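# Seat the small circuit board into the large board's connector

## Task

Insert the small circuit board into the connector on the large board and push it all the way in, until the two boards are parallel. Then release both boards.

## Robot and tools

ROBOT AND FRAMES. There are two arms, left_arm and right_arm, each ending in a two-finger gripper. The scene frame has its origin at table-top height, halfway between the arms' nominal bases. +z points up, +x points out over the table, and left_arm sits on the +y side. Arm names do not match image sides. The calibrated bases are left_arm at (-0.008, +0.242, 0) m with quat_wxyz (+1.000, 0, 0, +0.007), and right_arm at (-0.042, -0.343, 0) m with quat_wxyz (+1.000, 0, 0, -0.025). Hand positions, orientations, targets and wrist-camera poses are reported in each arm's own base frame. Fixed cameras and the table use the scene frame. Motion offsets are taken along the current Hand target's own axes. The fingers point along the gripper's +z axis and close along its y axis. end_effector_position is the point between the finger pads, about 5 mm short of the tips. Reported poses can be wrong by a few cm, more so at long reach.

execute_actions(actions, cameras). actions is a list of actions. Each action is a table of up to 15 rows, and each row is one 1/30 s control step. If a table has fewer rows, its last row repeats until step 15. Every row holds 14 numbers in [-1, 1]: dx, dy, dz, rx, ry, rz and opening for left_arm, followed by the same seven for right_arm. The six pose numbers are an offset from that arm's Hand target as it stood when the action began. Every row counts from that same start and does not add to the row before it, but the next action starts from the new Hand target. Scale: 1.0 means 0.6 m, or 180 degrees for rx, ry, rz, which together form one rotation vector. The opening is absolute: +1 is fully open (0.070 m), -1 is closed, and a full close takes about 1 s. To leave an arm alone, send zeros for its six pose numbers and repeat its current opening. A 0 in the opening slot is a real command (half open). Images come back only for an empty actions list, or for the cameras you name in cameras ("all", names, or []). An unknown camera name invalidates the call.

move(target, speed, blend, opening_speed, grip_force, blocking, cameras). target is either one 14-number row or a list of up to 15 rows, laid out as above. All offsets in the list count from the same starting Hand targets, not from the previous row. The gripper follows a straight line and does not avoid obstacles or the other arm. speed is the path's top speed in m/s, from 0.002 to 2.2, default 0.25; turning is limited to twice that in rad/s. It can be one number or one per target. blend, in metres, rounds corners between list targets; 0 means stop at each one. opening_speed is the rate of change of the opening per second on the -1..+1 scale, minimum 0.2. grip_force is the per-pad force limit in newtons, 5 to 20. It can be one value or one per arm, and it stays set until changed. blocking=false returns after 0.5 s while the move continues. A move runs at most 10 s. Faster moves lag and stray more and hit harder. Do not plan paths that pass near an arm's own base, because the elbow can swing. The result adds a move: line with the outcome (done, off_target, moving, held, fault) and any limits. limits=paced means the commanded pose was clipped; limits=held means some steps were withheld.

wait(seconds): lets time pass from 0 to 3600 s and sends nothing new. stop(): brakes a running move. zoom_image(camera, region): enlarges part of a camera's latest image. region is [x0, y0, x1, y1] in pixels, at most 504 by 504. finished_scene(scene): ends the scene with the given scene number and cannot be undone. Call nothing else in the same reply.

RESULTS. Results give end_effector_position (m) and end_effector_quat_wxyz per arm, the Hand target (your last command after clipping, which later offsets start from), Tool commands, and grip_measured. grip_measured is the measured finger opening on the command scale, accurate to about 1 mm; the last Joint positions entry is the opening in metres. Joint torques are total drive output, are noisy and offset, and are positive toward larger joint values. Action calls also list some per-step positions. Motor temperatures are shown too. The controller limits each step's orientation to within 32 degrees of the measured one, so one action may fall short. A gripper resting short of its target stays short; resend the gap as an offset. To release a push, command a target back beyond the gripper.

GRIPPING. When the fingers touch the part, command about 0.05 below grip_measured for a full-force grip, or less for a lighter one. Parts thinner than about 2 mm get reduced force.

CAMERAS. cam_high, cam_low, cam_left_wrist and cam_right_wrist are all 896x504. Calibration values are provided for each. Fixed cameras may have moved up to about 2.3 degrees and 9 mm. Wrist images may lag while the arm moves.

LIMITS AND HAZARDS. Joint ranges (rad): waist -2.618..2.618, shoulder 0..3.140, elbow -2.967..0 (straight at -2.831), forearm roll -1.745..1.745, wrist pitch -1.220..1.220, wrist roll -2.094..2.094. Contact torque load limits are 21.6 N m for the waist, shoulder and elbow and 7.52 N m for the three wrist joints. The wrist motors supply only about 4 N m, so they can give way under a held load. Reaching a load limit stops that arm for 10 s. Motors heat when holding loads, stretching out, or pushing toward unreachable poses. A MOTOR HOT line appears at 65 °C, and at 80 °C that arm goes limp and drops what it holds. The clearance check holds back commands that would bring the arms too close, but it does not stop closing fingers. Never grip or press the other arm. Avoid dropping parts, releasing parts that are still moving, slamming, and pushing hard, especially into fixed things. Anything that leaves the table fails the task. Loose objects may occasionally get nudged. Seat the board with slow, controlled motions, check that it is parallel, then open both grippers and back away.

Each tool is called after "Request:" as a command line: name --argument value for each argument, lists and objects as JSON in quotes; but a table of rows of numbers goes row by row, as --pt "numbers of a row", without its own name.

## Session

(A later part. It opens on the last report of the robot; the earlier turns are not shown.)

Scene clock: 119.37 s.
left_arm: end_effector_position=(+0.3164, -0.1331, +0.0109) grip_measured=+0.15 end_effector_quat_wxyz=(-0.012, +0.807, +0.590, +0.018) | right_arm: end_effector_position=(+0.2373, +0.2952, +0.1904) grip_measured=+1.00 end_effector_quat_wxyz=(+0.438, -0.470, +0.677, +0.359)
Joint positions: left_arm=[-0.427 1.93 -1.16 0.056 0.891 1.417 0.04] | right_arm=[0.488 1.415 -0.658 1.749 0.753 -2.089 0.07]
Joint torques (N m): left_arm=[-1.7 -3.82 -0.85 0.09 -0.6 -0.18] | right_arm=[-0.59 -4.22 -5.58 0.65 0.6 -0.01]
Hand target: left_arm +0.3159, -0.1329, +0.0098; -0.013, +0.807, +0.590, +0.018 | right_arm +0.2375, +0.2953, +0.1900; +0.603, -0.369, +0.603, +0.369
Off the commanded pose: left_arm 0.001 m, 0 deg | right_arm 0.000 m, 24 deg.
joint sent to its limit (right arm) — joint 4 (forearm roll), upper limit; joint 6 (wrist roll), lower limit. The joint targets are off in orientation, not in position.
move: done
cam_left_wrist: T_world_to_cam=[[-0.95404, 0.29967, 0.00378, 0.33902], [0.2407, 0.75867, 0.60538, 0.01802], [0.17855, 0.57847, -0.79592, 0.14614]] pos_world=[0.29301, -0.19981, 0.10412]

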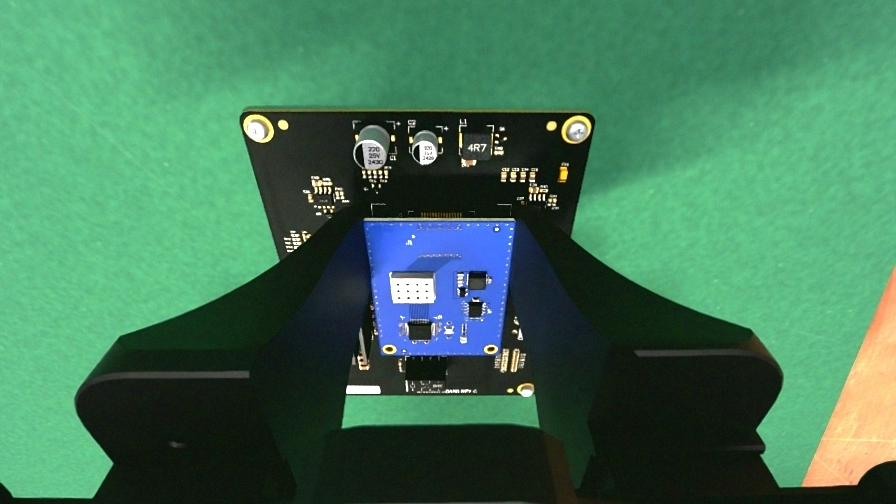

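Request:
move --pt "0.0 -0.0010 0.0 0 0 0 -0.1 0 0 0 0 0 0 1.0" --pt "0.0042 -0.0010 0.0005 0 0 0 -0.1 0 0 0 0 0 0 1.0" --speed 0.004 --cameras '["cam_left_wrist"]'

Request:
zoom_image --camera "cam_left_wrist" --region '[340, 160, 540, 260]'

Scene clock: 121.27 s.
left_arm: end_effector_position=(+0.3157, -0.1306, +0.0095) grip_measured=+0.15 end_effector_quat_wxyz=(-0.013, +0.807, +0.590, +0.018) | right_arm: end_effector_position=(+0.2373, +0.2952, +0.1904) grip_measured=+1.00 end_effector_quat_wxyz=(+0.438, -0.470, +0.677, +0.359)
Joint positions: left_arm=[-0.421 1.93 -1.153 0.056 0.887 1.423 0.04] | right_arm=[0.488 1.415 -0.658 1.749 0.753 -2.089 0.07]
Joint torques (N m): left_arm=[0.48 -0.49 1.28 0.58 0.88 0.19] | right_arm=[-0.59 -4.23 -5.59 0.65 0.6 -0.02]
Hand target: left_arm +0.3161, -0.1304, +0.0096; -0.013, +0.807, +0.590, +0.018 | right_arm +0.2375, +0.2953, +0.1900; +0.603, -0.369, +0.603, +0.369
Off the commanded pose: left_arm 0.000 m, 0 deg | right_arm 0.000 m, 24 deg.
joint sent to its limit (right arm) — joint 4 (forearm roll), upper limit; joint 6 (wrist roll), lower limit. The joint targets are off in orientation, not in position.
move: done
cam_left_wrist: T_world_to_cam=[[-0.95396, 0.29985, 0.00681, 0.33759], [0.24256, 0.75794, 0.60555, 0.01636], [0.17641, 0.57932, -0.79578, 0.14443]] pos_world=[0.2926, -0.1973, 0.10273]

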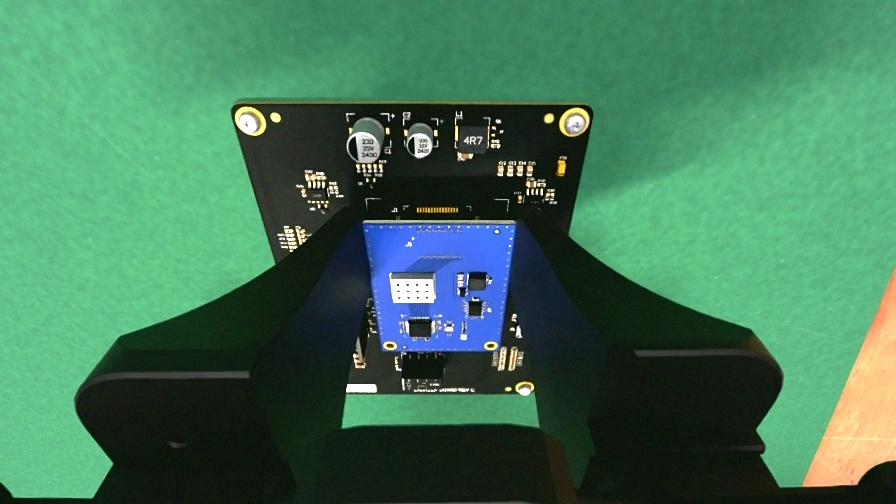

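Scaled by 2.520 from the camera's image (finer frame: 1280x720).

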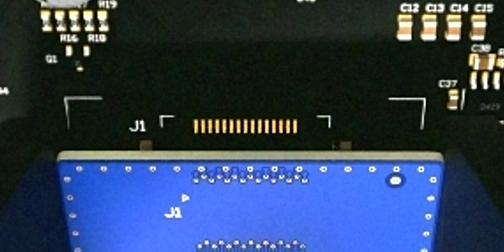

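Request:
move --pt "0.0033 0 -0.075 0 0 0 -0.1 0 0 0 0 0 0 1.0" --pt "0.2129 -0.1126 -0.0665 0 -0.0139 0 -0.1 0 0 0 0 0 0 1.0" --pt "0.2097 -0.1126 0.0051 0 -0.0139 0 -0.1 0 0 0 0 0 0 1.0" --pt "0.2093 -0.1126 0.0150 0 -0.0139 0 -0.1 0 0 0 0 0 0 1.0" --pt "0.2093 -0.1126 0.0150 0 -0.0139 0 0.4 0 0 0 0 0 0 1.0" --speed '[0.15,0.25,0.15,0.02,0.02]' --blend '[0.01,0.01,0.0,0.0,0.0]' --opening_speed 0.6 --cameras '["cam_left_wrist"]'

Request:
zoom_image --camera "cam_left_wrist" --region '[340, 160, 540, 360]'

Scene clock: 130.40 s.
left_arm: end_effector_position=(+0.2902, +0.0101, +0.0063) grip_measured=+0.40 end_effector_quat_wxyz=(+0.000, +0.808, +0.590, +0.001) | right_arm: end_effector_position=(+0.2373, +0.2952, +0.1904) grip_measured=+1.00 end_effector_quat_wxyz=(+0.438, -0.470, +0.677, +0.359)
Joint positions: left_arm=[0.034 1.786 -0.909 0.001 0.78 1.914 0.049] | right_arm=[0.488 1.415 -0.658 1.749 0.753 -2.089 0.07]
Joint torques (N m): left_arm=[-1.66 -4.51 -2.46 0.18 0.33 -0.17] | right_arm=[-0.6 -4.24 -5.59 0.64 0.6 -0.04]
Hand target: left_arm +0.2900, +0.0101, +0.0062; +0.000, +0.807, +0.590, +0.000 | right_arm +0.2375, +0.2953, +0.1900; +0.603, -0.369, +0.603, +0.369
Off the commanded pose: left_arm 0.000 m, 0 deg | right_arm 0.000 m, 24 deg.
joint sent to its limit (right arm) — joint 4 (forearm roll), upper limit; joint 6 (wrist roll), lower limit. The joint targets are off in orientation, not in position.
move: done
cam_left_wrist: T_world_to_cam=[[-0.95382, 0.30033, 0.00543, 0.27103], [0.24957, 0.78232, 0.57069, -0.08423], [0.16715, 0.5457, -0.82115, 0.06808]] pos_world=[0.26816, -0.05265, 0.1025]

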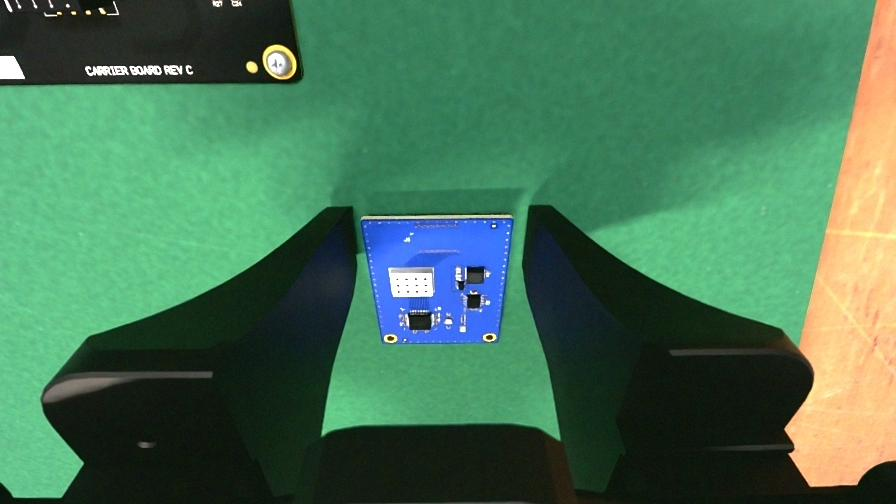

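Scaled by 2.520 from the camera's image (finer frame: 1280x720).

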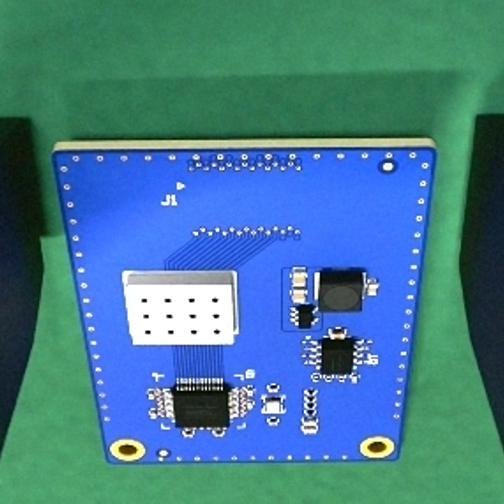

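Request:
move --pt "-0.0023 0.0014 -0.0010 0 -0.0367 0 0.4 0 0 0 0 0 0 1.0" --pt "-0.0023 0.0014 -0.0010 0 -0.0367 0 0.0 0 0 0 0 0 0 1.0" --speed 0.03 --opening_speed 0.6 --cameras '["cam_left_wrist"]'

Request:
zoom_image --camera "cam_left_wrist" --region '[340, 160, 540, 360]'

Scene clock: 134.13 s.
left_arm: end_effector_position=(+0.2903, +0.0085, +0.0069) grip_measured=+0.15 end_effector_quat_wxyz=(+0.034, +0.806, +0.589, -0.046) | right_arm: end_effector_position=(+0.2373, +0.2952, +0.1904) grip_measured=+1.00 end_effector_quat_wxyz=(+0.438, -0.470, +0.677, +0.359)
Joint positions: left_arm=[0.109 1.816 -0.95 -0.14 0.844 2.085 0.04] | right_arm=[0.488 1.415 -0.658 1.749 0.753 -2.089 0.07]
Joint torques (N m): left_arm=[-1.09 -5.08 -3.33 0.06 0.1 -0.16] | right_arm=[-0.59 -4.23 -5.59 0.64 0.6 -0.05]
Hand target: left_arm +0.2903, +0.0085, +0.0068; +0.034, +0.806, +0.589, -0.046 | right_arm +0.2375, +0.2953, +0.1900; +0.603, -0.369, +0.603, +0.369
Off the commanded pose: left_arm 0.000 m, 0 deg | right_arm 0.000 m, 24 deg.
joint sent to its limit (right arm) — joint 4 (forearm roll), upper limit; joint 6 (wrist roll), lower limit. The joint targets are off in orientation, not in position.
move: done
cam_left_wrist: T_world_to_cam=[[-0.95371, 0.30064, 0.00656, 0.27156], [0.268, 0.83989, 0.47197, -0.08839], [0.13638, 0.45188, -0.88159, 0.07961]] pos_world=[0.27182, -0.04338, 0.11012]

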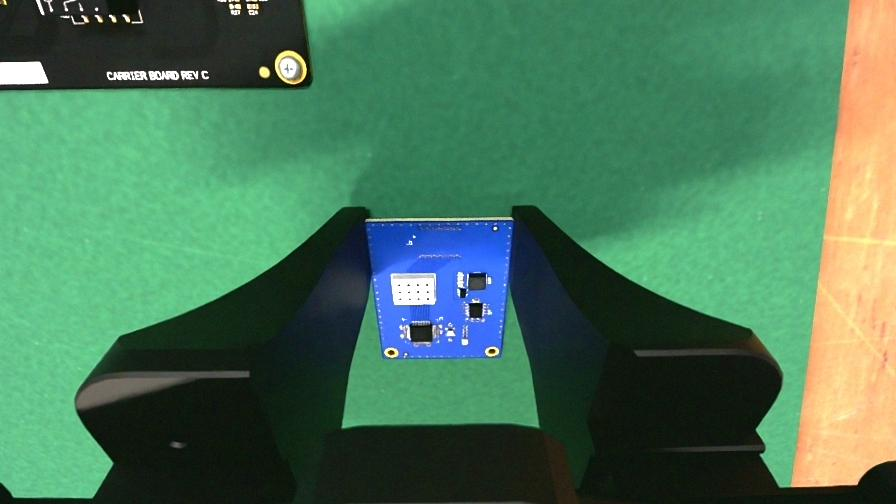

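Scaled by 2.520 from the camera's image (finer frame: 1280x720).

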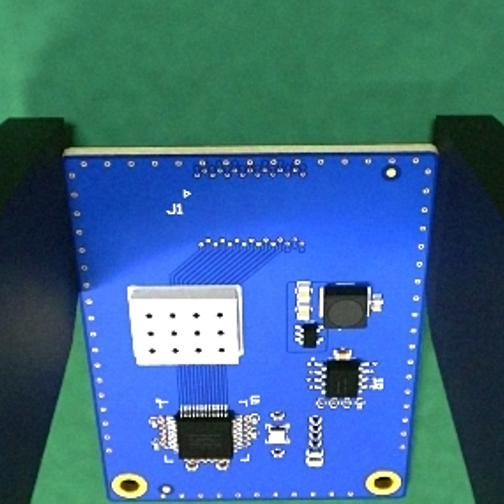

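Request:
move --pt "0 0 0 0 0 0 0.3 0 0 0 0 0 0 1.0" --pt "0.0003 0 0.0027 0 0 0 0.3 0 0 0 0 0 0 1.0" --pt "0.0003 0 0.0027 0 0 0 0.0 0 0 0 0 0 0 1.0" --speed 0.03 --opening_speed 0.6 --cameras '["cam_left_wrist"]'

Request:
zoom_image --camera "cam_left_wrist" --region '[340, 160, 540, 360]'

Scene clock: 136.57 s.
left_arm: end_effector_position=(+0.2907, +0.0087, +0.0052) grip_measured=+0.15 end_effector_quat_wxyz=(+0.034, +0.806, +0.589, -0.046) | right_arm: end_effector_position=(+0.2373, +0.2952, +0.1904) grip_measured=+1.00 end_effector_quat_wxyz=(+0.438, -0.470, +0.677, +0.359)
Joint positions: left_arm=[0.109 1.82 -0.948 -0.14 0.837 2.085 0.04] | right_arm=[0.488 1.415 -0.658 1.749 0.753 -2.089 0.07]
Joint torques (N m): left_arm=[-1.55 -4.54 -2.21 -0.21 0.5 0.2] | right_arm=[-0.59 -4.23 -5.59 0.64 0.6 -0.05]
Hand target: left_arm +0.2903, +0.0085, +0.0051; +0.034, +0.806, +0.589, -0.046 | right_arm +0.2375, +0.2953, +0.1900; +0.603, -0.369, +0.603, +0.369
Off the commanded pose: left_arm 0.000 m, 0 deg | right_arm 0.000 m, 24 deg.
joint sent to its limit (right arm) — joint 4 (forearm roll), upper limit; joint 6 (wrist roll), lower limit. The joint targets are off in orientation, not in position.
move: done
cam_left_wrist: T_world_to_cam=[[-0.95393, 0.29997, 0.00558, 0.27206], [0.26682, 0.83971, 0.47297, -0.08758], [0.13719, 0.45267, -0.88106, 0.07777]] pos_world=[0.27222, -0.04327, 0.10842]

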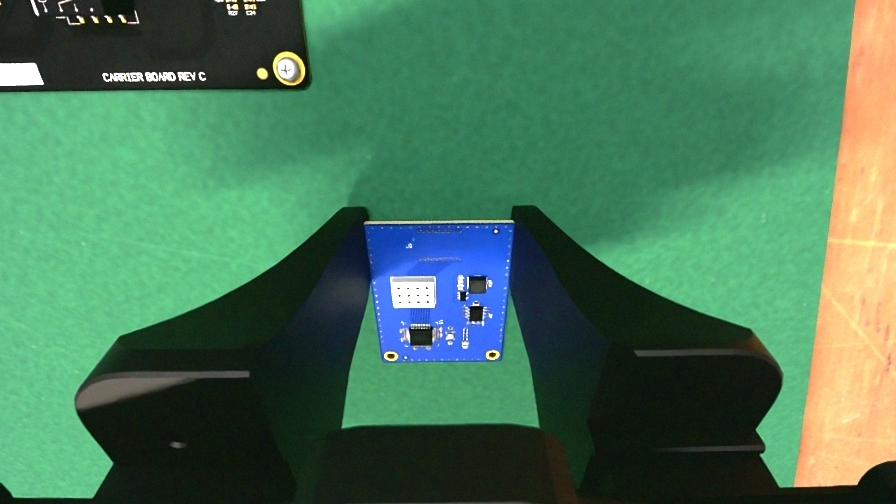

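Scaled by 2.520 from the camera's image (finer frame: 1280x720).

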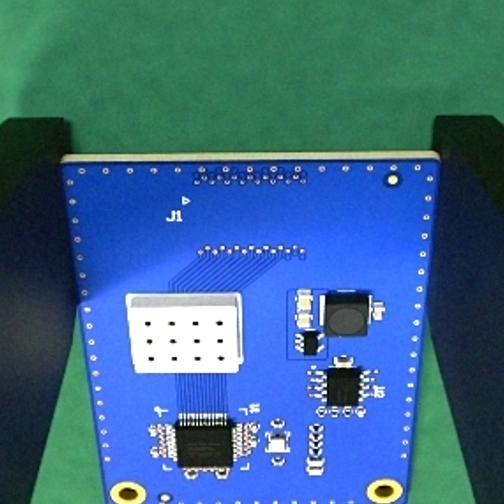

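Request:
move --pt "-0.0086 0 -0.0745 0 0 0 0.0 0 0 0 0 0 0 1.0" --pt "-0.2208 0.1121 -0.05 0 0.0367 0 0.0 0 0 0 0 0 0 1.0" --pt "-0.2160 0.1121 -0.0084 0 0.0367 0 0.0 0 0 0 0 0 0 1.0" --speed '[0.2,0.25,0.06]' --blend '[0.015,0.01,0]' --cameras '["cam_left_wrist"]'

Request:
zoom_image --camera "cam_left_wrist" --region '[340, 160, 540, 380]'

Scene clock: 139.07 s.
left_arm: end_effector_position=(+0.3151, -0.1342, +0.0245) grip_measured=+0.15 end_effector_quat_wxyz=(-0.001, +0.807, +0.590, +0.000) | right_arm: end_effector_position=(+0.2373, +0.2952, +0.1904) grip_measured=+1.00 end_effector_quat_wxyz=(+0.438, -0.470, +0.677, +0.359)
Joint positions: left_arm=[-0.403 1.901 -1.178 0.001 0.936 1.476 0.04] | right_arm=[0.488 1.415 -0.658 1.749 0.753 -2.089 0.07]
Joint torques (N m): left_arm=[-0.33 -6.83 -3.69 0.08 0.31 0.19] | right_arm=[-0.59 -4.23 -5.59 0.64 0.6 -0.06]
Hand target: left_arm +0.3155, -0.1341, +0.0249; +0.000, +0.807, +0.590, +0.000 | right_arm +0.2375, +0.2953, +0.1900; +0.603, -0.369, +0.603, +0.369
Off the commanded pose: left_arm 0.001 m, 0 deg | right_arm 0.000 m, 24 deg.
joint sent to its limit (right arm) — joint 4 (forearm roll), upper limit; joint 6 (wrist roll), lower limit. The joint targets are off in orientation, not in position.
move: done
cam_left_wrist: T_world_to_cam=[[-0.95393, 0.29992, 0.00757, 0.33802], [0.25047, 0.78227, 0.57037, 0.01182], [0.16514, 0.546, -0.82135, 0.15829]] pos_world=[0.29335, -0.19705, 0.12071]

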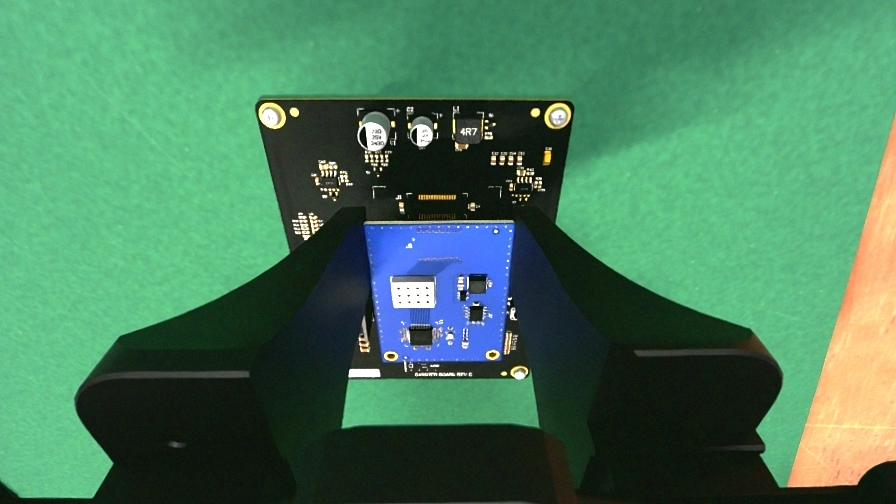

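Scaled by 2.291 from the camera's image (finer frame: 1280x720).

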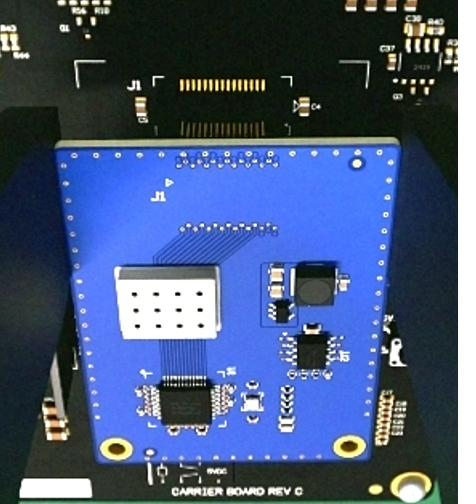

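Request:
move --target '[0.0008,0.0008,0.019,0,0,0,0.0,0,0,0,0,0,0,1.0]' --speed 0.03 --cameras '["cam_left_wrist"]'

Request:
zoom_image --camera "cam_left_wrist" --region '[340, 160, 540, 260]'

Scene clock: 140.20 s.
left_arm: end_effector_position=(+0.3162, -0.1339, +0.0135) grip_measured=+0.15 end_effector_quat_wxyz=(+0.000, +0.807, +0.590, +0.000) | right_arm: end_effector_position=(+0.2373, +0.2952, +0.1904) grip_measured=+1.00 end_effector_quat_wxyz=(+0.438, -0.470, +0.677, +0.359)
Joint positions: left_arm=[-0.401 1.924 -1.162 0.001 0.896 1.478 0.04] | right_arm=[0.488 1.415 -0.658 1.749 0.753 -2.089 0.07]
Joint torques (N m): left_arm=[-0.31 -6.24 -2.84 -0.13 0.33 0.19] | right_arm=[-0.6 -4.24 -5.59 0.64 0.6 -0.06]
Hand target: left_arm +0.3161, -0.1337, +0.0135; +0.000, +0.807, +0.590, +0.000 | right_arm +0.2375, +0.2953, +0.1900; +0.603, -0.369, +0.603, +0.369
Off the commanded pose: left_arm 0.000 m, 0 deg | right_arm 0.000 m, 24 deg.
joint sent to its limit (right arm) — joint 4 (forearm roll), upper limit; joint 6 (wrist roll), lower limit. The joint targets are off in orientation, not in position.
move: done
cam_left_wrist: T_world_to_cam=[[-0.95396, 0.29988, 0.00557, 0.3391], [0.24937, 0.7827, 0.57026, 0.018], [0.16665, 0.5454, -0.82144, 0.14847]] pos_world=[0.29426, -0.19675, 0.1098]

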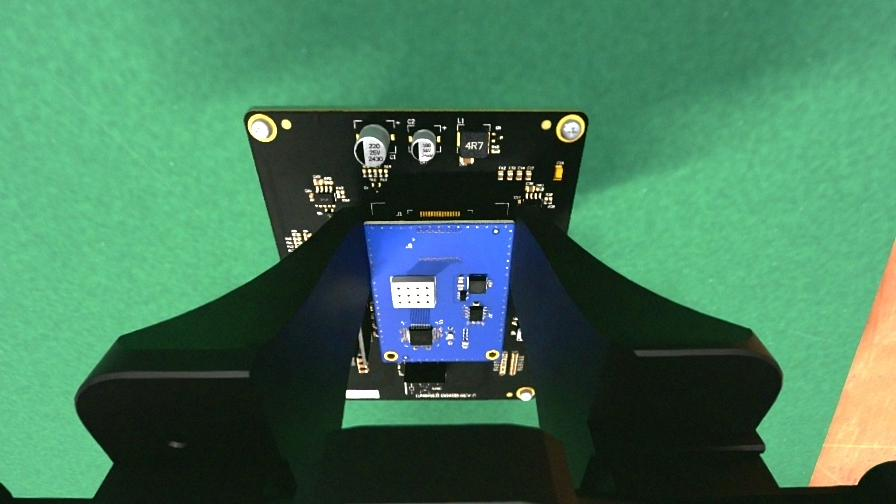

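Scaled by 2.520 from the camera's image (finer frame: 1280x720).

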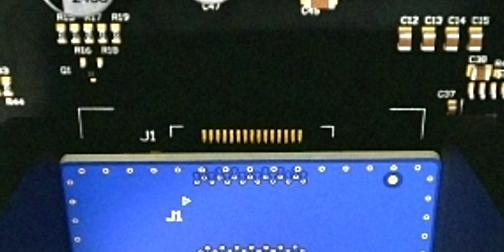

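Request:
move --target '[0,0,0.0052,0,0,0,0.0,0,0,0,0,0,0,1.0]' --speed 0.01 --cameras '["cam_left_wrist"]'

Request:
zoom_image --camera "cam_left_wrist" --region '[340, 160, 540, 260]'

Scene clock: 141.03 s.
left_arm: end_effector_position=(+0.3163, -0.1340, +0.0111) grip_measured=+0.15 end_effector_quat_wxyz=(+0.000, +0.807, +0.590, +0.000) | right_arm: end_effector_position=(+0.2373, +0.2952, +0.1904) grip_measured=+1.00 end_effector_quat_wxyz=(+0.438, -0.470, +0.677, +0.359)
Joint positions: left_arm=[-0.401 1.928 -1.158 0.001 0.887 1.478 0.04] | right_arm=[0.488 1.415 -0.658 1.749 0.753 -2.089 0.07]
Joint torques (N m): left_arm=[-0.25 -4.41 -1.7 -0.06 -0.28 0.13] | right_arm=[-0.58 -4.24 -5.59 0.64 0.6 -0.06]
Hand target: left_arm +0.3161, -0.1337, +0.0104; +0.000, +0.807, +0.590, +0.000 | right_arm +0.2375, +0.2953, +0.1900; +0.603, -0.369, +0.603, +0.369
Off the commanded pose: left_arm 0.001 m, 0 deg | right_arm 0.000 m, 24 deg.
joint sent to its limit (right arm) — joint 4 (forearm roll), upper limit; joint 6 (wrist roll), lower limit. The joint targets are off in orientation, not in position.
move: done
cam_left_wrist: T_world_to_cam=[[-0.95397, 0.29987, 0.00502, 0.33914], [0.24908, 0.78282, 0.57022, 0.01941], [0.16706, 0.54522, -0.82148, 0.14629]] pos_world=[0.29426, -0.19665, 0.1074]

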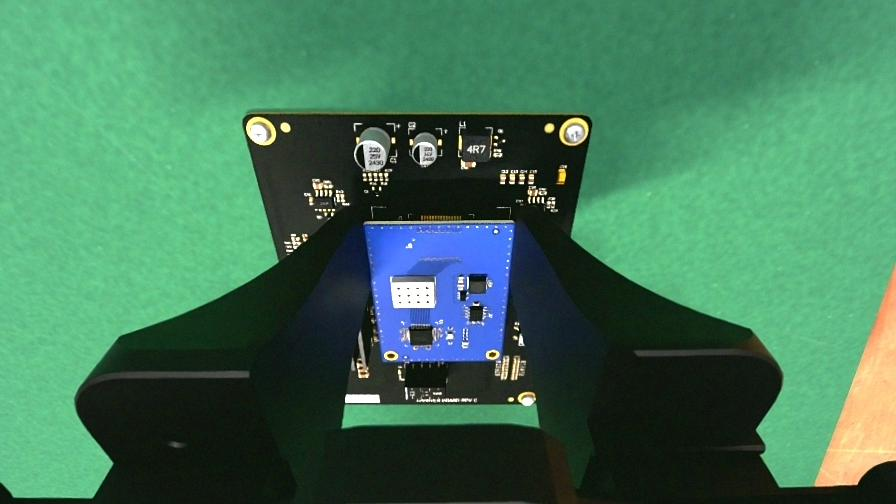

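Scaled by 2.520 from the camera's image (finer frame: 1280x720).

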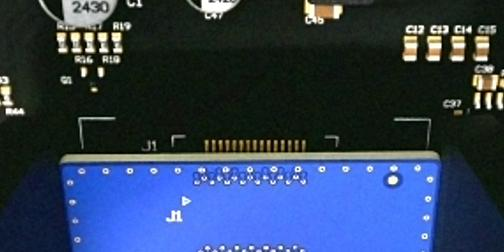

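Request:
move --target '[0,0,0.0015,0,0,0,0.0,0,0,0,0,0,0,1.0]' --speed 0.01 --cameras '["cam_left_wrist"]'

Request:
zoom_image --camera "cam_left_wrist" --region '[340, 160, 540, 260]'

Scene clock: 142.80 s.
left_arm: end_effector_position=(+0.3166, -0.1341, +0.0106) grip_measured=+0.15 end_effector_quat_wxyz=(+0.001, +0.807, +0.590, +0.001) | right_arm: end_effector_position=(+0.2373, +0.2952, +0.1904) grip_measured=+1.00 end_effector_quat_wxyz=(+0.438, -0.470, +0.677, +0.359)
Joint positions: left_arm=[-0.401 1.929 -1.157 0.001 0.883 1.478 0.04] | right_arm=[0.488 1.415 -0.658 1.749 0.753 -2.089 0.07]
Joint torques (N m): left_arm=[-0.37 1.03 1.01 -0.03 -0.87 0.12] | right_arm=[-0.6 -4.24 -5.6 0.63 0.6 -0.06]
Hand target: left_arm +0.3161, -0.1337, +0.0095; +0.000, +0.807, +0.590, +0.000 | right_arm +0.2375, +0.2953, +0.1900; +0.603, -0.369, +0.603, +0.369
Off the commanded pose: left_arm 0.001 m, 0 deg | right_arm 0.000 m, 24 deg.
joint sent to its limit (right arm) — joint 4 (forearm roll), upper limit; joint 6 (wrist roll), lower limit. The joint targets are off in orientation, not in position.
move: done
cam_left_wrist: T_world_to_cam=[[-0.95397, 0.2999, 0.00291, 0.33961], [0.24799, 0.78332, 0.57001, 0.02016], [0.16867, 0.54449, -0.82163, 0.1453]] pos_world=[0.29447, -0.19676, 0.1069]

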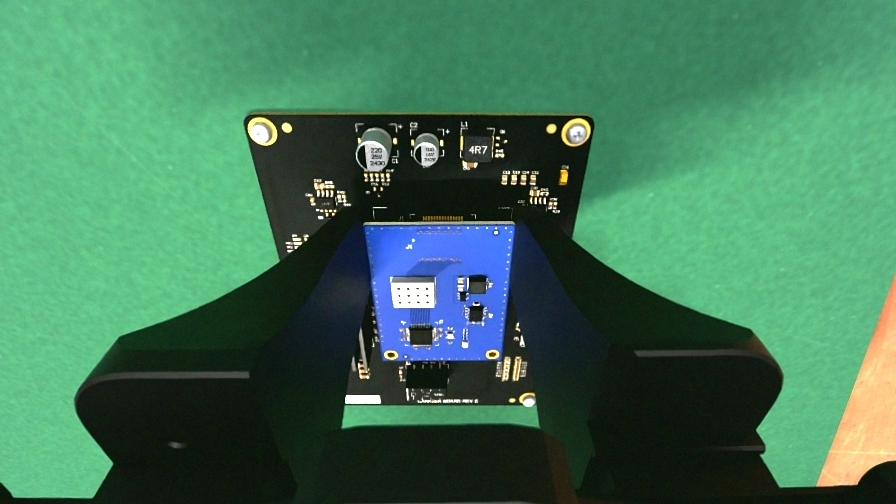

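Scaled by 2.520 from the camera's image (finer frame: 1280x720).

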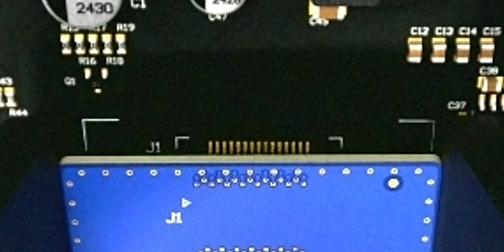

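Request:
move --target '[0,0,-0.0842,0,0,0,0.0,0.0567,-0.1197,-0.0025,0.0579,0.2711,-0.0408,1.0]' --speed 0.2

Request:
move --target '[0.02,-0.122,-0.0583,0,0,-0.5983,0.0,-0.0108,0.1454,0.0772,-0.2403,-0.1896,0.5186,1.0]' --speed 0.25 --cameras '["cam_right_wrist", "cam_left_wrist"]'

Scene clock: 150.10 s.
left_arm: end_effector_position=(+0.3161, -0.1339, +0.0600) grip_measured=+0.15 end_effector_quat_wxyz=(+0.000, +0.807, +0.590, +0.000) | right_arm: end_effector_position=(+0.3008, +0.2610, +0.1559) grip_measured=+1.00 end_effector_quat_wxyz=(+0.352, -0.470, +0.804, +0.091)
Joint positions: left_arm=[-0.401 1.845 -1.25 0.001 1.063 1.478 0.04] | right_arm=[0.675 1.48 -0.945 0.191 0.388 -0.533 0.07]
Joint torques (N m): left_arm=[-0.33 -6.7 -4.08 -0.13 0.21 0] | right_arm=[0.26 -5.34 -6.11 0.21 -0.56 -0.07]
Hand target: left_arm +0.3161, -0.1338, +0.0600; +0.000, +0.807, +0.590, +0.000 | right_arm +0.3008, +0.2612, +0.1560; +0.352, -0.470, +0.804, +0.091
Off the commanded pose: left_arm 0.000 m, 0 deg | right_arm 0.000 m, 0 deg.
move: done

Scene clock: 154.70 s.
left_arm: end_effector_position=(+0.2499, -0.1002, +0.0950) grip_measured=+0.15 end_effector_quat_wxyz=(+0.000, +0.000, +1.000, +0.000) | right_arm: end_effector_position=(+0.2539, +0.3349, +0.1101) grip_measured=+1.00 end_effector_quat_wxyz=(-0.001, +0.091, +0.847, +0.524)
Joint positions: left_arm=[-0.382 1.555 -1.018 0.001 1.122 -0.382 0.04] | right_arm=[0.534 1.779 -0.802 1.749 0.816 -0.694 0.07]
Joint torques (N m): left_arm=[-1.31 -4.66 -3.43 0.28 0.03 0.19] | right_arm=[0.46 -8.19 -3.73 0.5 0.48 -0.04]
Hand target: left_arm +0.2500, -0.1001, +0.0951; +0.000, +0.000, +1.000, +0.000 | right_arm +0.2535, +0.3350, +0.1100; +0.171, +0.183, +0.706, +0.663
Off the commanded pose: left_arm 0.000 m, 0 deg | right_arm 0.000 m, 37 deg; orientation clipped.
joint sent to its limit (right arm) — joint 4 (forearm roll), upper limit. The joint targets are off in orientation, not in position.
move: off_target (right_arm); limits=paced
cam_left_wrist: T_world_to_cam=[[0.00429, -0.99998, 0.00524, -0.10448], [-0.82159, -0.00053, 0.57008, 0.15084], [-0.57006, -0.00675, -0.82158, 0.33685]] pos_world=[0.3164, -0.10212, 0.1913]
cam_right_wrist: T_world_to_cam=[[-0.16047, -0.44963, -0.87868, 0.28468], [-0.85611, -0.37966, 0.35063, 0.30682], [-0.49125, 0.80851, -0.324, 0.01463]] pos_world=[0.31554, 0.23266, 0.1473]
Images, in order (width x height): cam_left_wrist 896x504, cam_right_wrist 896x504.

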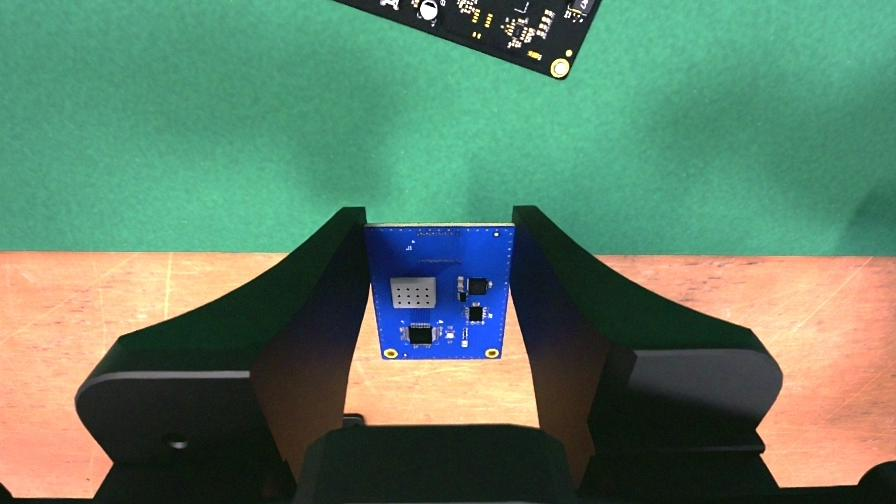

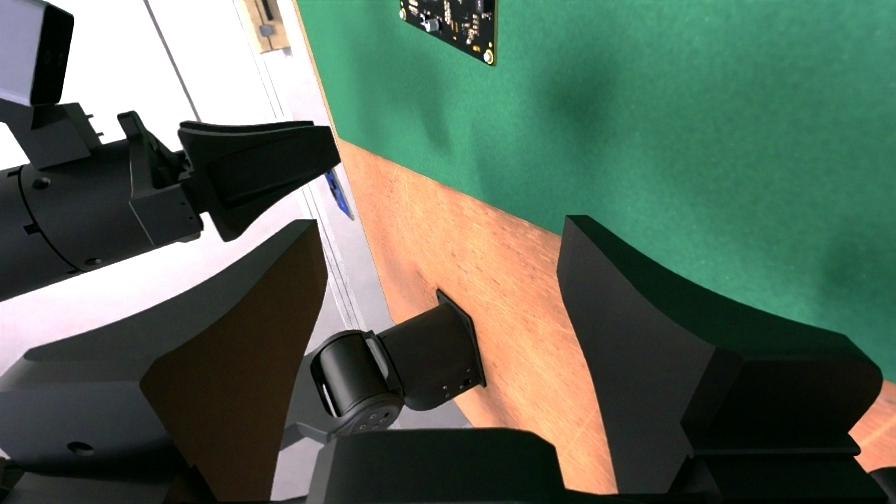

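Request:
zoom_image --camera "cam_right_wrist" --region '[270, 110, 390, 230]'

Scaled by 4.200 from the camera's image (finer frame: 1280x720).

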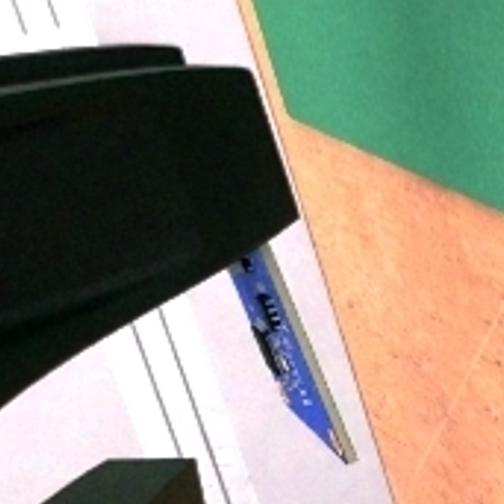

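Request:
move --target '[0,0,-0.1333,0,-0.12,0,0.0,0,0,0,0,0,0,1.0]' --speed 0.2 --cameras '["cam_right_wrist"]'

Request:
zoom_image --camera "cam_right_wrist" --region '[170, 80, 370, 240]'

Scene clock: 156.97 s.
left_arm: end_effector_position=(+0.2499, -0.1002, +0.1756) grip_measured=+0.15 end_effector_quat_wxyz=(+0.188, +0.000, +0.982, +0.000) | right_arm: end_effector_position=(+0.2539, +0.3349, +0.1101) grip_measured=+1.00 end_effector_quat_wxyz=(-0.001, +0.091, +0.847, +0.524)
Joint positions: left_arm=[-0.538 1.24 -0.982 0.217 1.081 -0.611 0.04] | right_arm=[0.534 1.779 -0.802 1.749 0.816 -0.694 0.07]
Joint torques (N m): left_arm=[-0.88 -2.16 -3.5 0.25 -0.43 0.21] | right_arm=[0.06 -8.21 -3.59 0.44 0.67 -0.13]
Hand target: left_arm +0.2500, -0.1002, +0.1750; +0.187, +0.000, +0.982, +0.000 | right_arm +0.2537, +0.3349, +0.1103; -0.002, +0.091, +0.847, +0.524 (not the last commanded pose)
Off the commanded pose: left_arm 0.001 m, 0 deg | right_arm 0.000 m, 32 deg.
joint sent to its limit (right arm) — joint 4 (forearm roll), upper limit.
move: done
cam_right_wrist: T_world_to_cam=[[-0.16047, -0.44963, -0.87868, 0.28468], [-0.85611, -0.37966, 0.35063, 0.30682], [-0.49125, 0.80851, -0.324, 0.01463]] pos_world=[0.31554, 0.23266, 0.1473]

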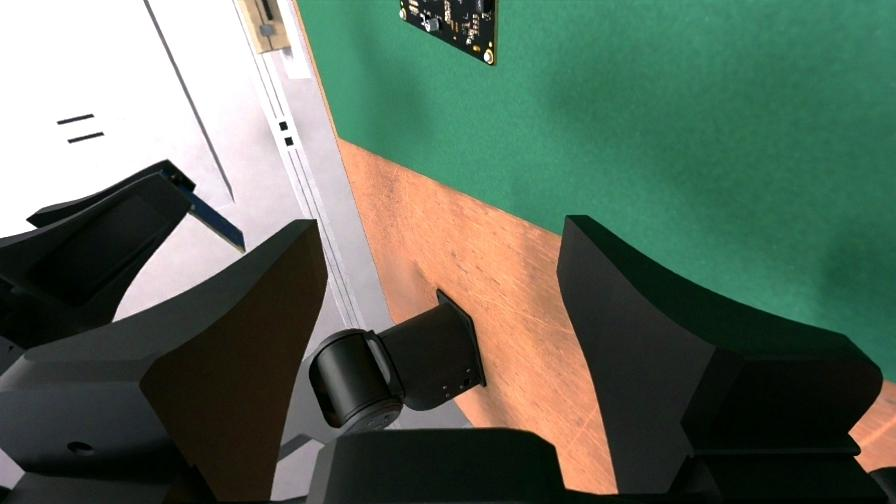

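Scaled by 2.520 from the camera's image (finer frame: 1280x720).

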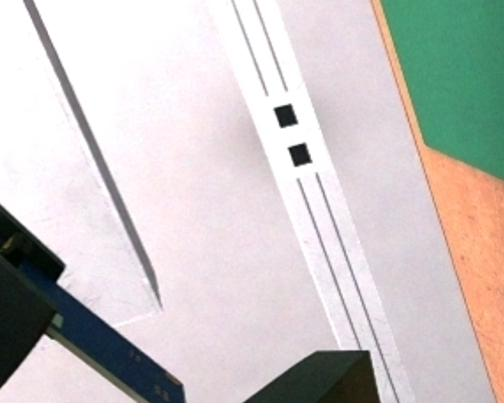

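Request:
zoom_image --camera "cam_right_wrist" --region '[145, 145, 255, 255]'

Scaled by 4.582 from the camera's image (finer frame: 1280x720).

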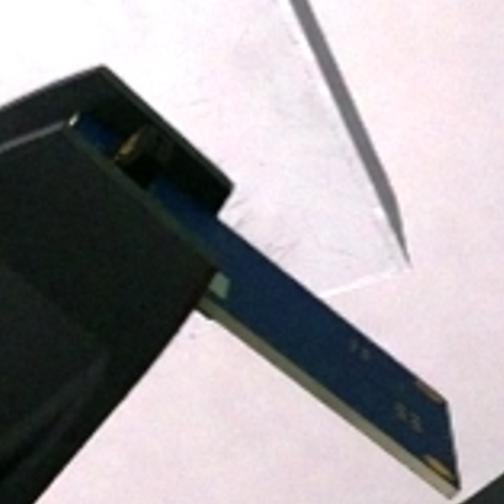

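Request:
move --target '[-0.0184,0,-0.0465,0.1667,0,0,0.0,0,0,0,0,0,0,1.0]' --speed 0.2 --cameras '["cam_right_wrist"]'

Request:
zoom_image --camera "cam_right_wrist" --region '[60, 120, 220, 280]'

Scene clock: 159.40 s.
left_arm: end_effector_position=(+0.2500, -0.1002, +0.2053) grip_measured=+0.15 end_effector_quat_wxyz=(+0.181, +0.048, +0.949, -0.254) | right_arm: end_effector_position=(+0.2539, +0.3349, +0.1101) grip_measured=+1.00 end_effector_quat_wxyz=(-0.001, +0.091, +0.847, +0.524)
Joint positions: left_arm=[0.06 1.18 -0.946 -0.602 1.155 0.335 0.04] | right_arm=[0.534 1.779 -0.802 1.749 0.816 -0.694 0.07]
Joint torques (N m): left_arm=[-1.44 -1.79 -3.58 -0.52 -0.38 -0.12] | right_arm=[-0.37 -8.21 -3.6 0.38 0.67 -0.13]
Hand target: left_arm +0.2500, -0.1002, +0.2050; +0.181, +0.049, +0.949, -0.254 | right_arm +0.2537, +0.3349, +0.1103; -0.002, +0.091, +0.847, +0.524
Off the commanded pose: left_arm 0.000 m, 0 deg | right_arm 0.000 m, 0 deg.
joint sent to its limit (right arm) — joint 4 (forearm roll), upper limit. The joint targets still meet the commanded pose.
move: done
cam_right_wrist: T_world_to_cam=[[-0.16047, -0.44963, -0.87868, 0.28468], [-0.85611, -0.37966, 0.35063, 0.30682], [-0.49125, 0.80851, -0.324, 0.01463]] pos_world=[0.31554, 0.23266, 0.1473]

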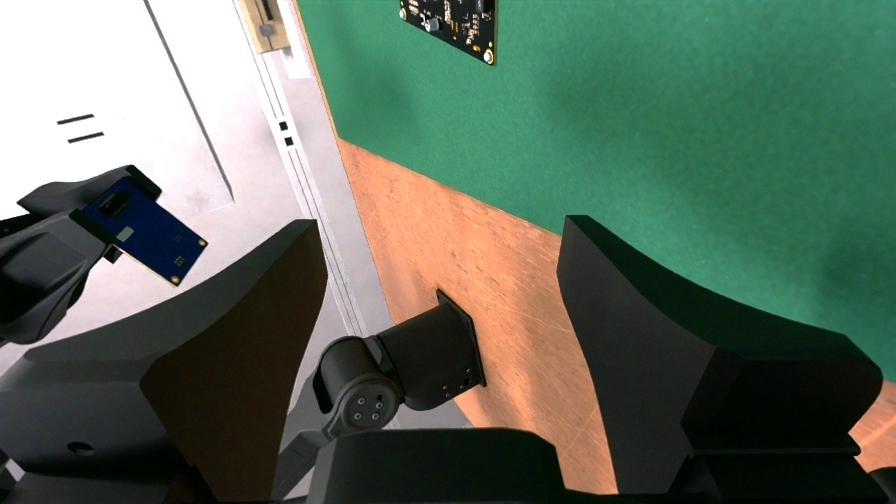

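Scaled by 3.150 from the camera's image (finer frame: 1280x720).

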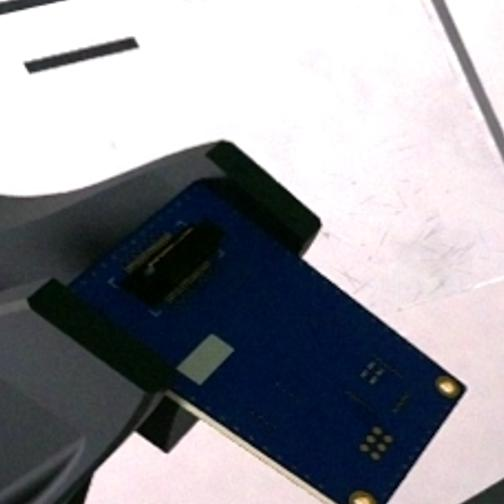

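Request:
zoom_image --camera "cam_right_wrist" --region '[70, 165, 170, 265]'

Request:
zoom_image --camera "cam_right_wrist" --region '[80, 170, 220, 290]'

Scaled by 5.040 from the camera's image (finer frame: 1280x720).

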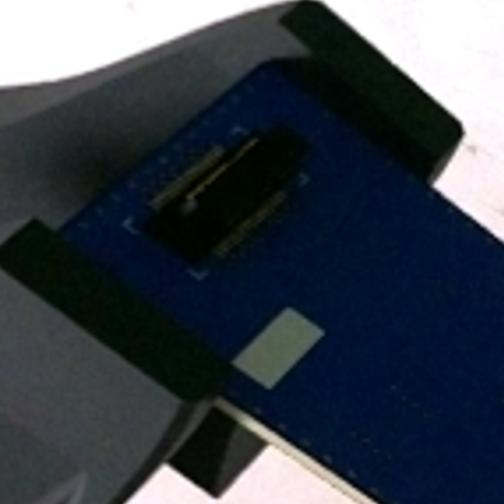

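Scaled by 3.600 from the camera's image (finer frame: 1280x720).

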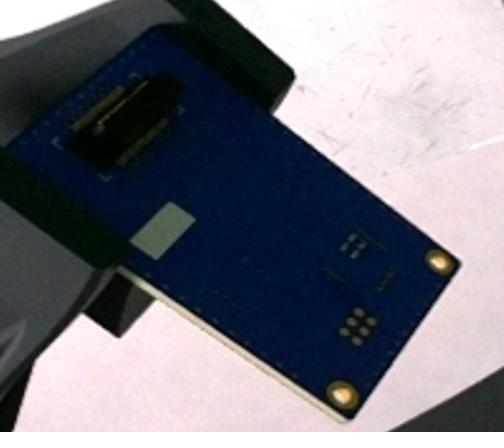

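Request:
zoom_image --camera "cam_right_wrist" --region '[105, 215, 185, 290]'

Request:
zoom_image --camera "cam_right_wrist" --region '[75, 170, 145, 230]'

Scaled by 6.300 from the camera's image (finer frame: 1280x720).

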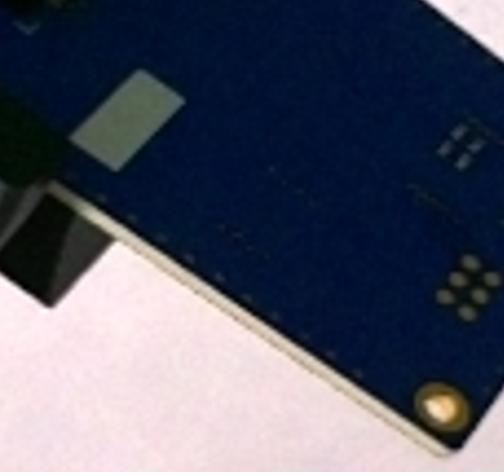

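Scaled by 7.200 from the camera's image (finer frame: 1280x720).

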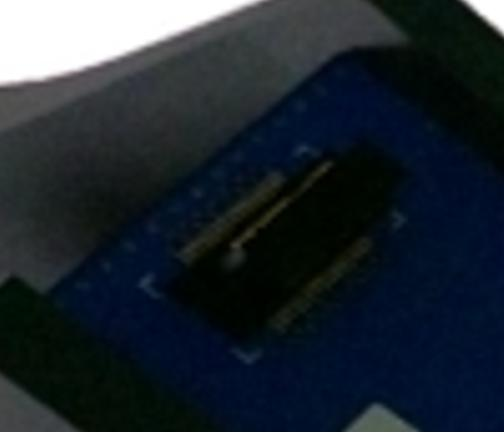

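Request:
move --target '[-0.0138,0.0845,0.2577,-0.0027,0.2303,0.545,0.0,-0.0878,0.0265,-0.1362,0.2233,-0.0322,-0.4677,1.0]' --speed 0.3 --cameras '["cam_left_wrist"]'

Scene clock: 170.43 s.
left_arm: end_effector_position=(+0.3162, -0.1336, +0.0596) grip_measured=+0.15 end_effector_quat_wxyz=(-0.001, +0.808, +0.589, +0.000) | right_arm: end_effector_position=(+0.3005, +0.2613, +0.1564) grip_measured=+1.00 end_effector_quat_wxyz=(+0.352, -0.470, +0.804, +0.091)
Joint positions: left_arm=[-0.401 1.846 -1.25 0.002 1.063 1.482 0.04] | right_arm=[0.676 1.479 -0.946 0.187 0.389 -0.528 0.07]
Joint torques (N m): left_arm=[-0.33 -7.02 -4.38 -0.1 0.31 -0.17] | right_arm=[0.39 -6.52 -5.41 0.23 -0.71 -0.08]
Hand target: left_arm +0.3163, -0.1335, +0.0600; +0.000, +0.808, +0.589, +0.000 | right_arm +0.3005, +0.2612, +0.1561; +0.352, -0.470, +0.804, +0.091
Off the commanded pose: left_arm 0.000 m, 0 deg | right_arm 0.000 m, 0 deg.
move: done
cam_left_wrist: T_world_to_cam=[[-0.95294, 0.30308, 0.00659, 0.33871], [0.2524, 0.78117, 0.57103, -0.00981], [0.16792, 0.54582, -0.8209, 0.18569]] pos_world=[0.29406, -0.19635, 0.15581]

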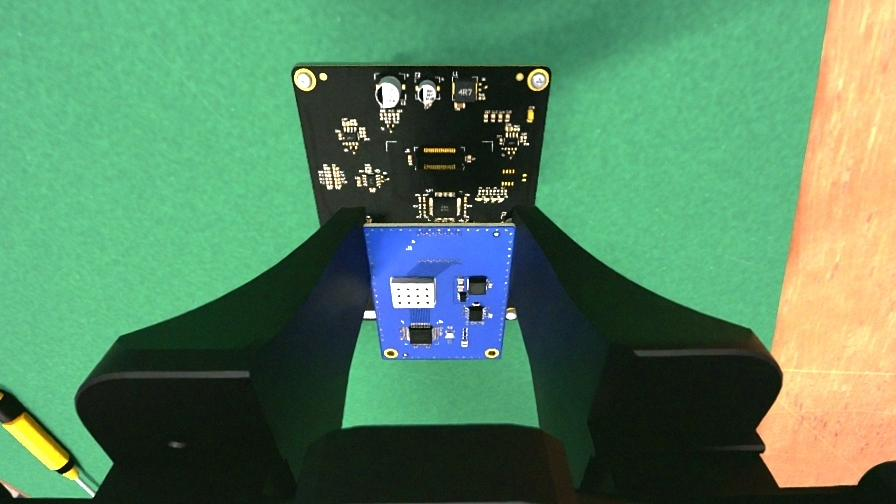

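Request:
zoom_image --camera "cam_left_wrist" --region '[400, 135, 480, 180]'

Scaled by 6.300 from the camera's image (finer frame: 1280x720).

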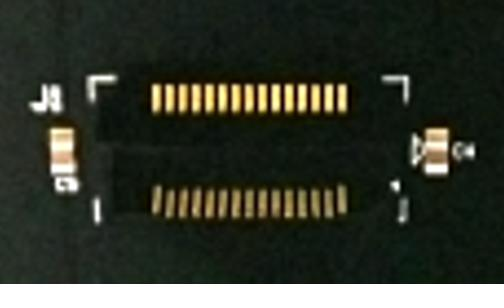

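Request:
move --pt "0 0 0.0775 0 0 0 0.0 0 0 0 0 0 0 1.0" --pt "0 -0.0004 0.0832 0 0 0 0.0 0 0 0 0 0 0 1.0" --speed '[0.1,0.01]' --cameras '["cam_left_wrist"]'

Request:
zoom_image --camera "cam_left_wrist" --region '[340, 160, 540, 260]'

Scene clock: 172.47 s.
left_arm: end_effector_position=(+0.3161, -0.1337, +0.0102) grip_measured=+0.15 end_effector_quat_wxyz=(+0.000, +0.808, +0.589, +0.000) | right_arm: end_effector_position=(+0.3005, +0.2613, +0.1564) grip_measured=+1.00 end_effector_quat_wxyz=(+0.352, -0.470, +0.804, +0.091)
Joint positions: left_arm=[-0.401 1.929 -1.156 0.001 0.884 1.482 0.04] | right_arm=[0.676 1.479 -0.946 0.187 0.389 -0.528 0.07]
Joint torques (N m): left_arm=[-0.44 -5.61 -2.71 0.1 0.05 -0.17] | right_arm=[-0.33 -5.36 -6.18 0.21 -0.55 -0.07]
Hand target: left_arm +0.3161, -0.1334, +0.0101; +0.000, +0.808, +0.589, +0.000 | right_arm +0.3005, +0.2612, +0.1561; +0.352, -0.470, +0.804, +0.091
Off the commanded pose: left_arm 0.000 m, 0 deg | right_arm 0.000 m, 0 deg.
move: done
cam_left_wrist: T_world_to_cam=[[-0.95304, 0.30279, 0.00529, 0.33896], [0.25162, 0.78199, 0.57024, 0.01893], [0.16853, 0.5448, -0.82146, 0.14485]] pos_world=[0.29387, -0.19635, 0.1064]

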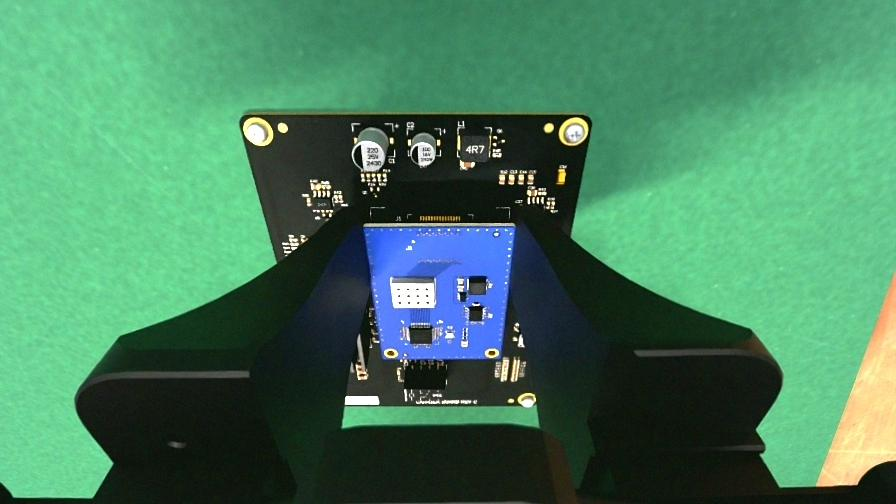

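Scaled by 2.520 from the camera's image (finer frame: 1280x720).

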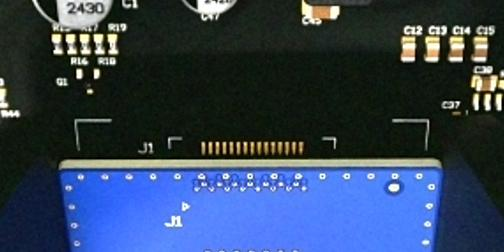

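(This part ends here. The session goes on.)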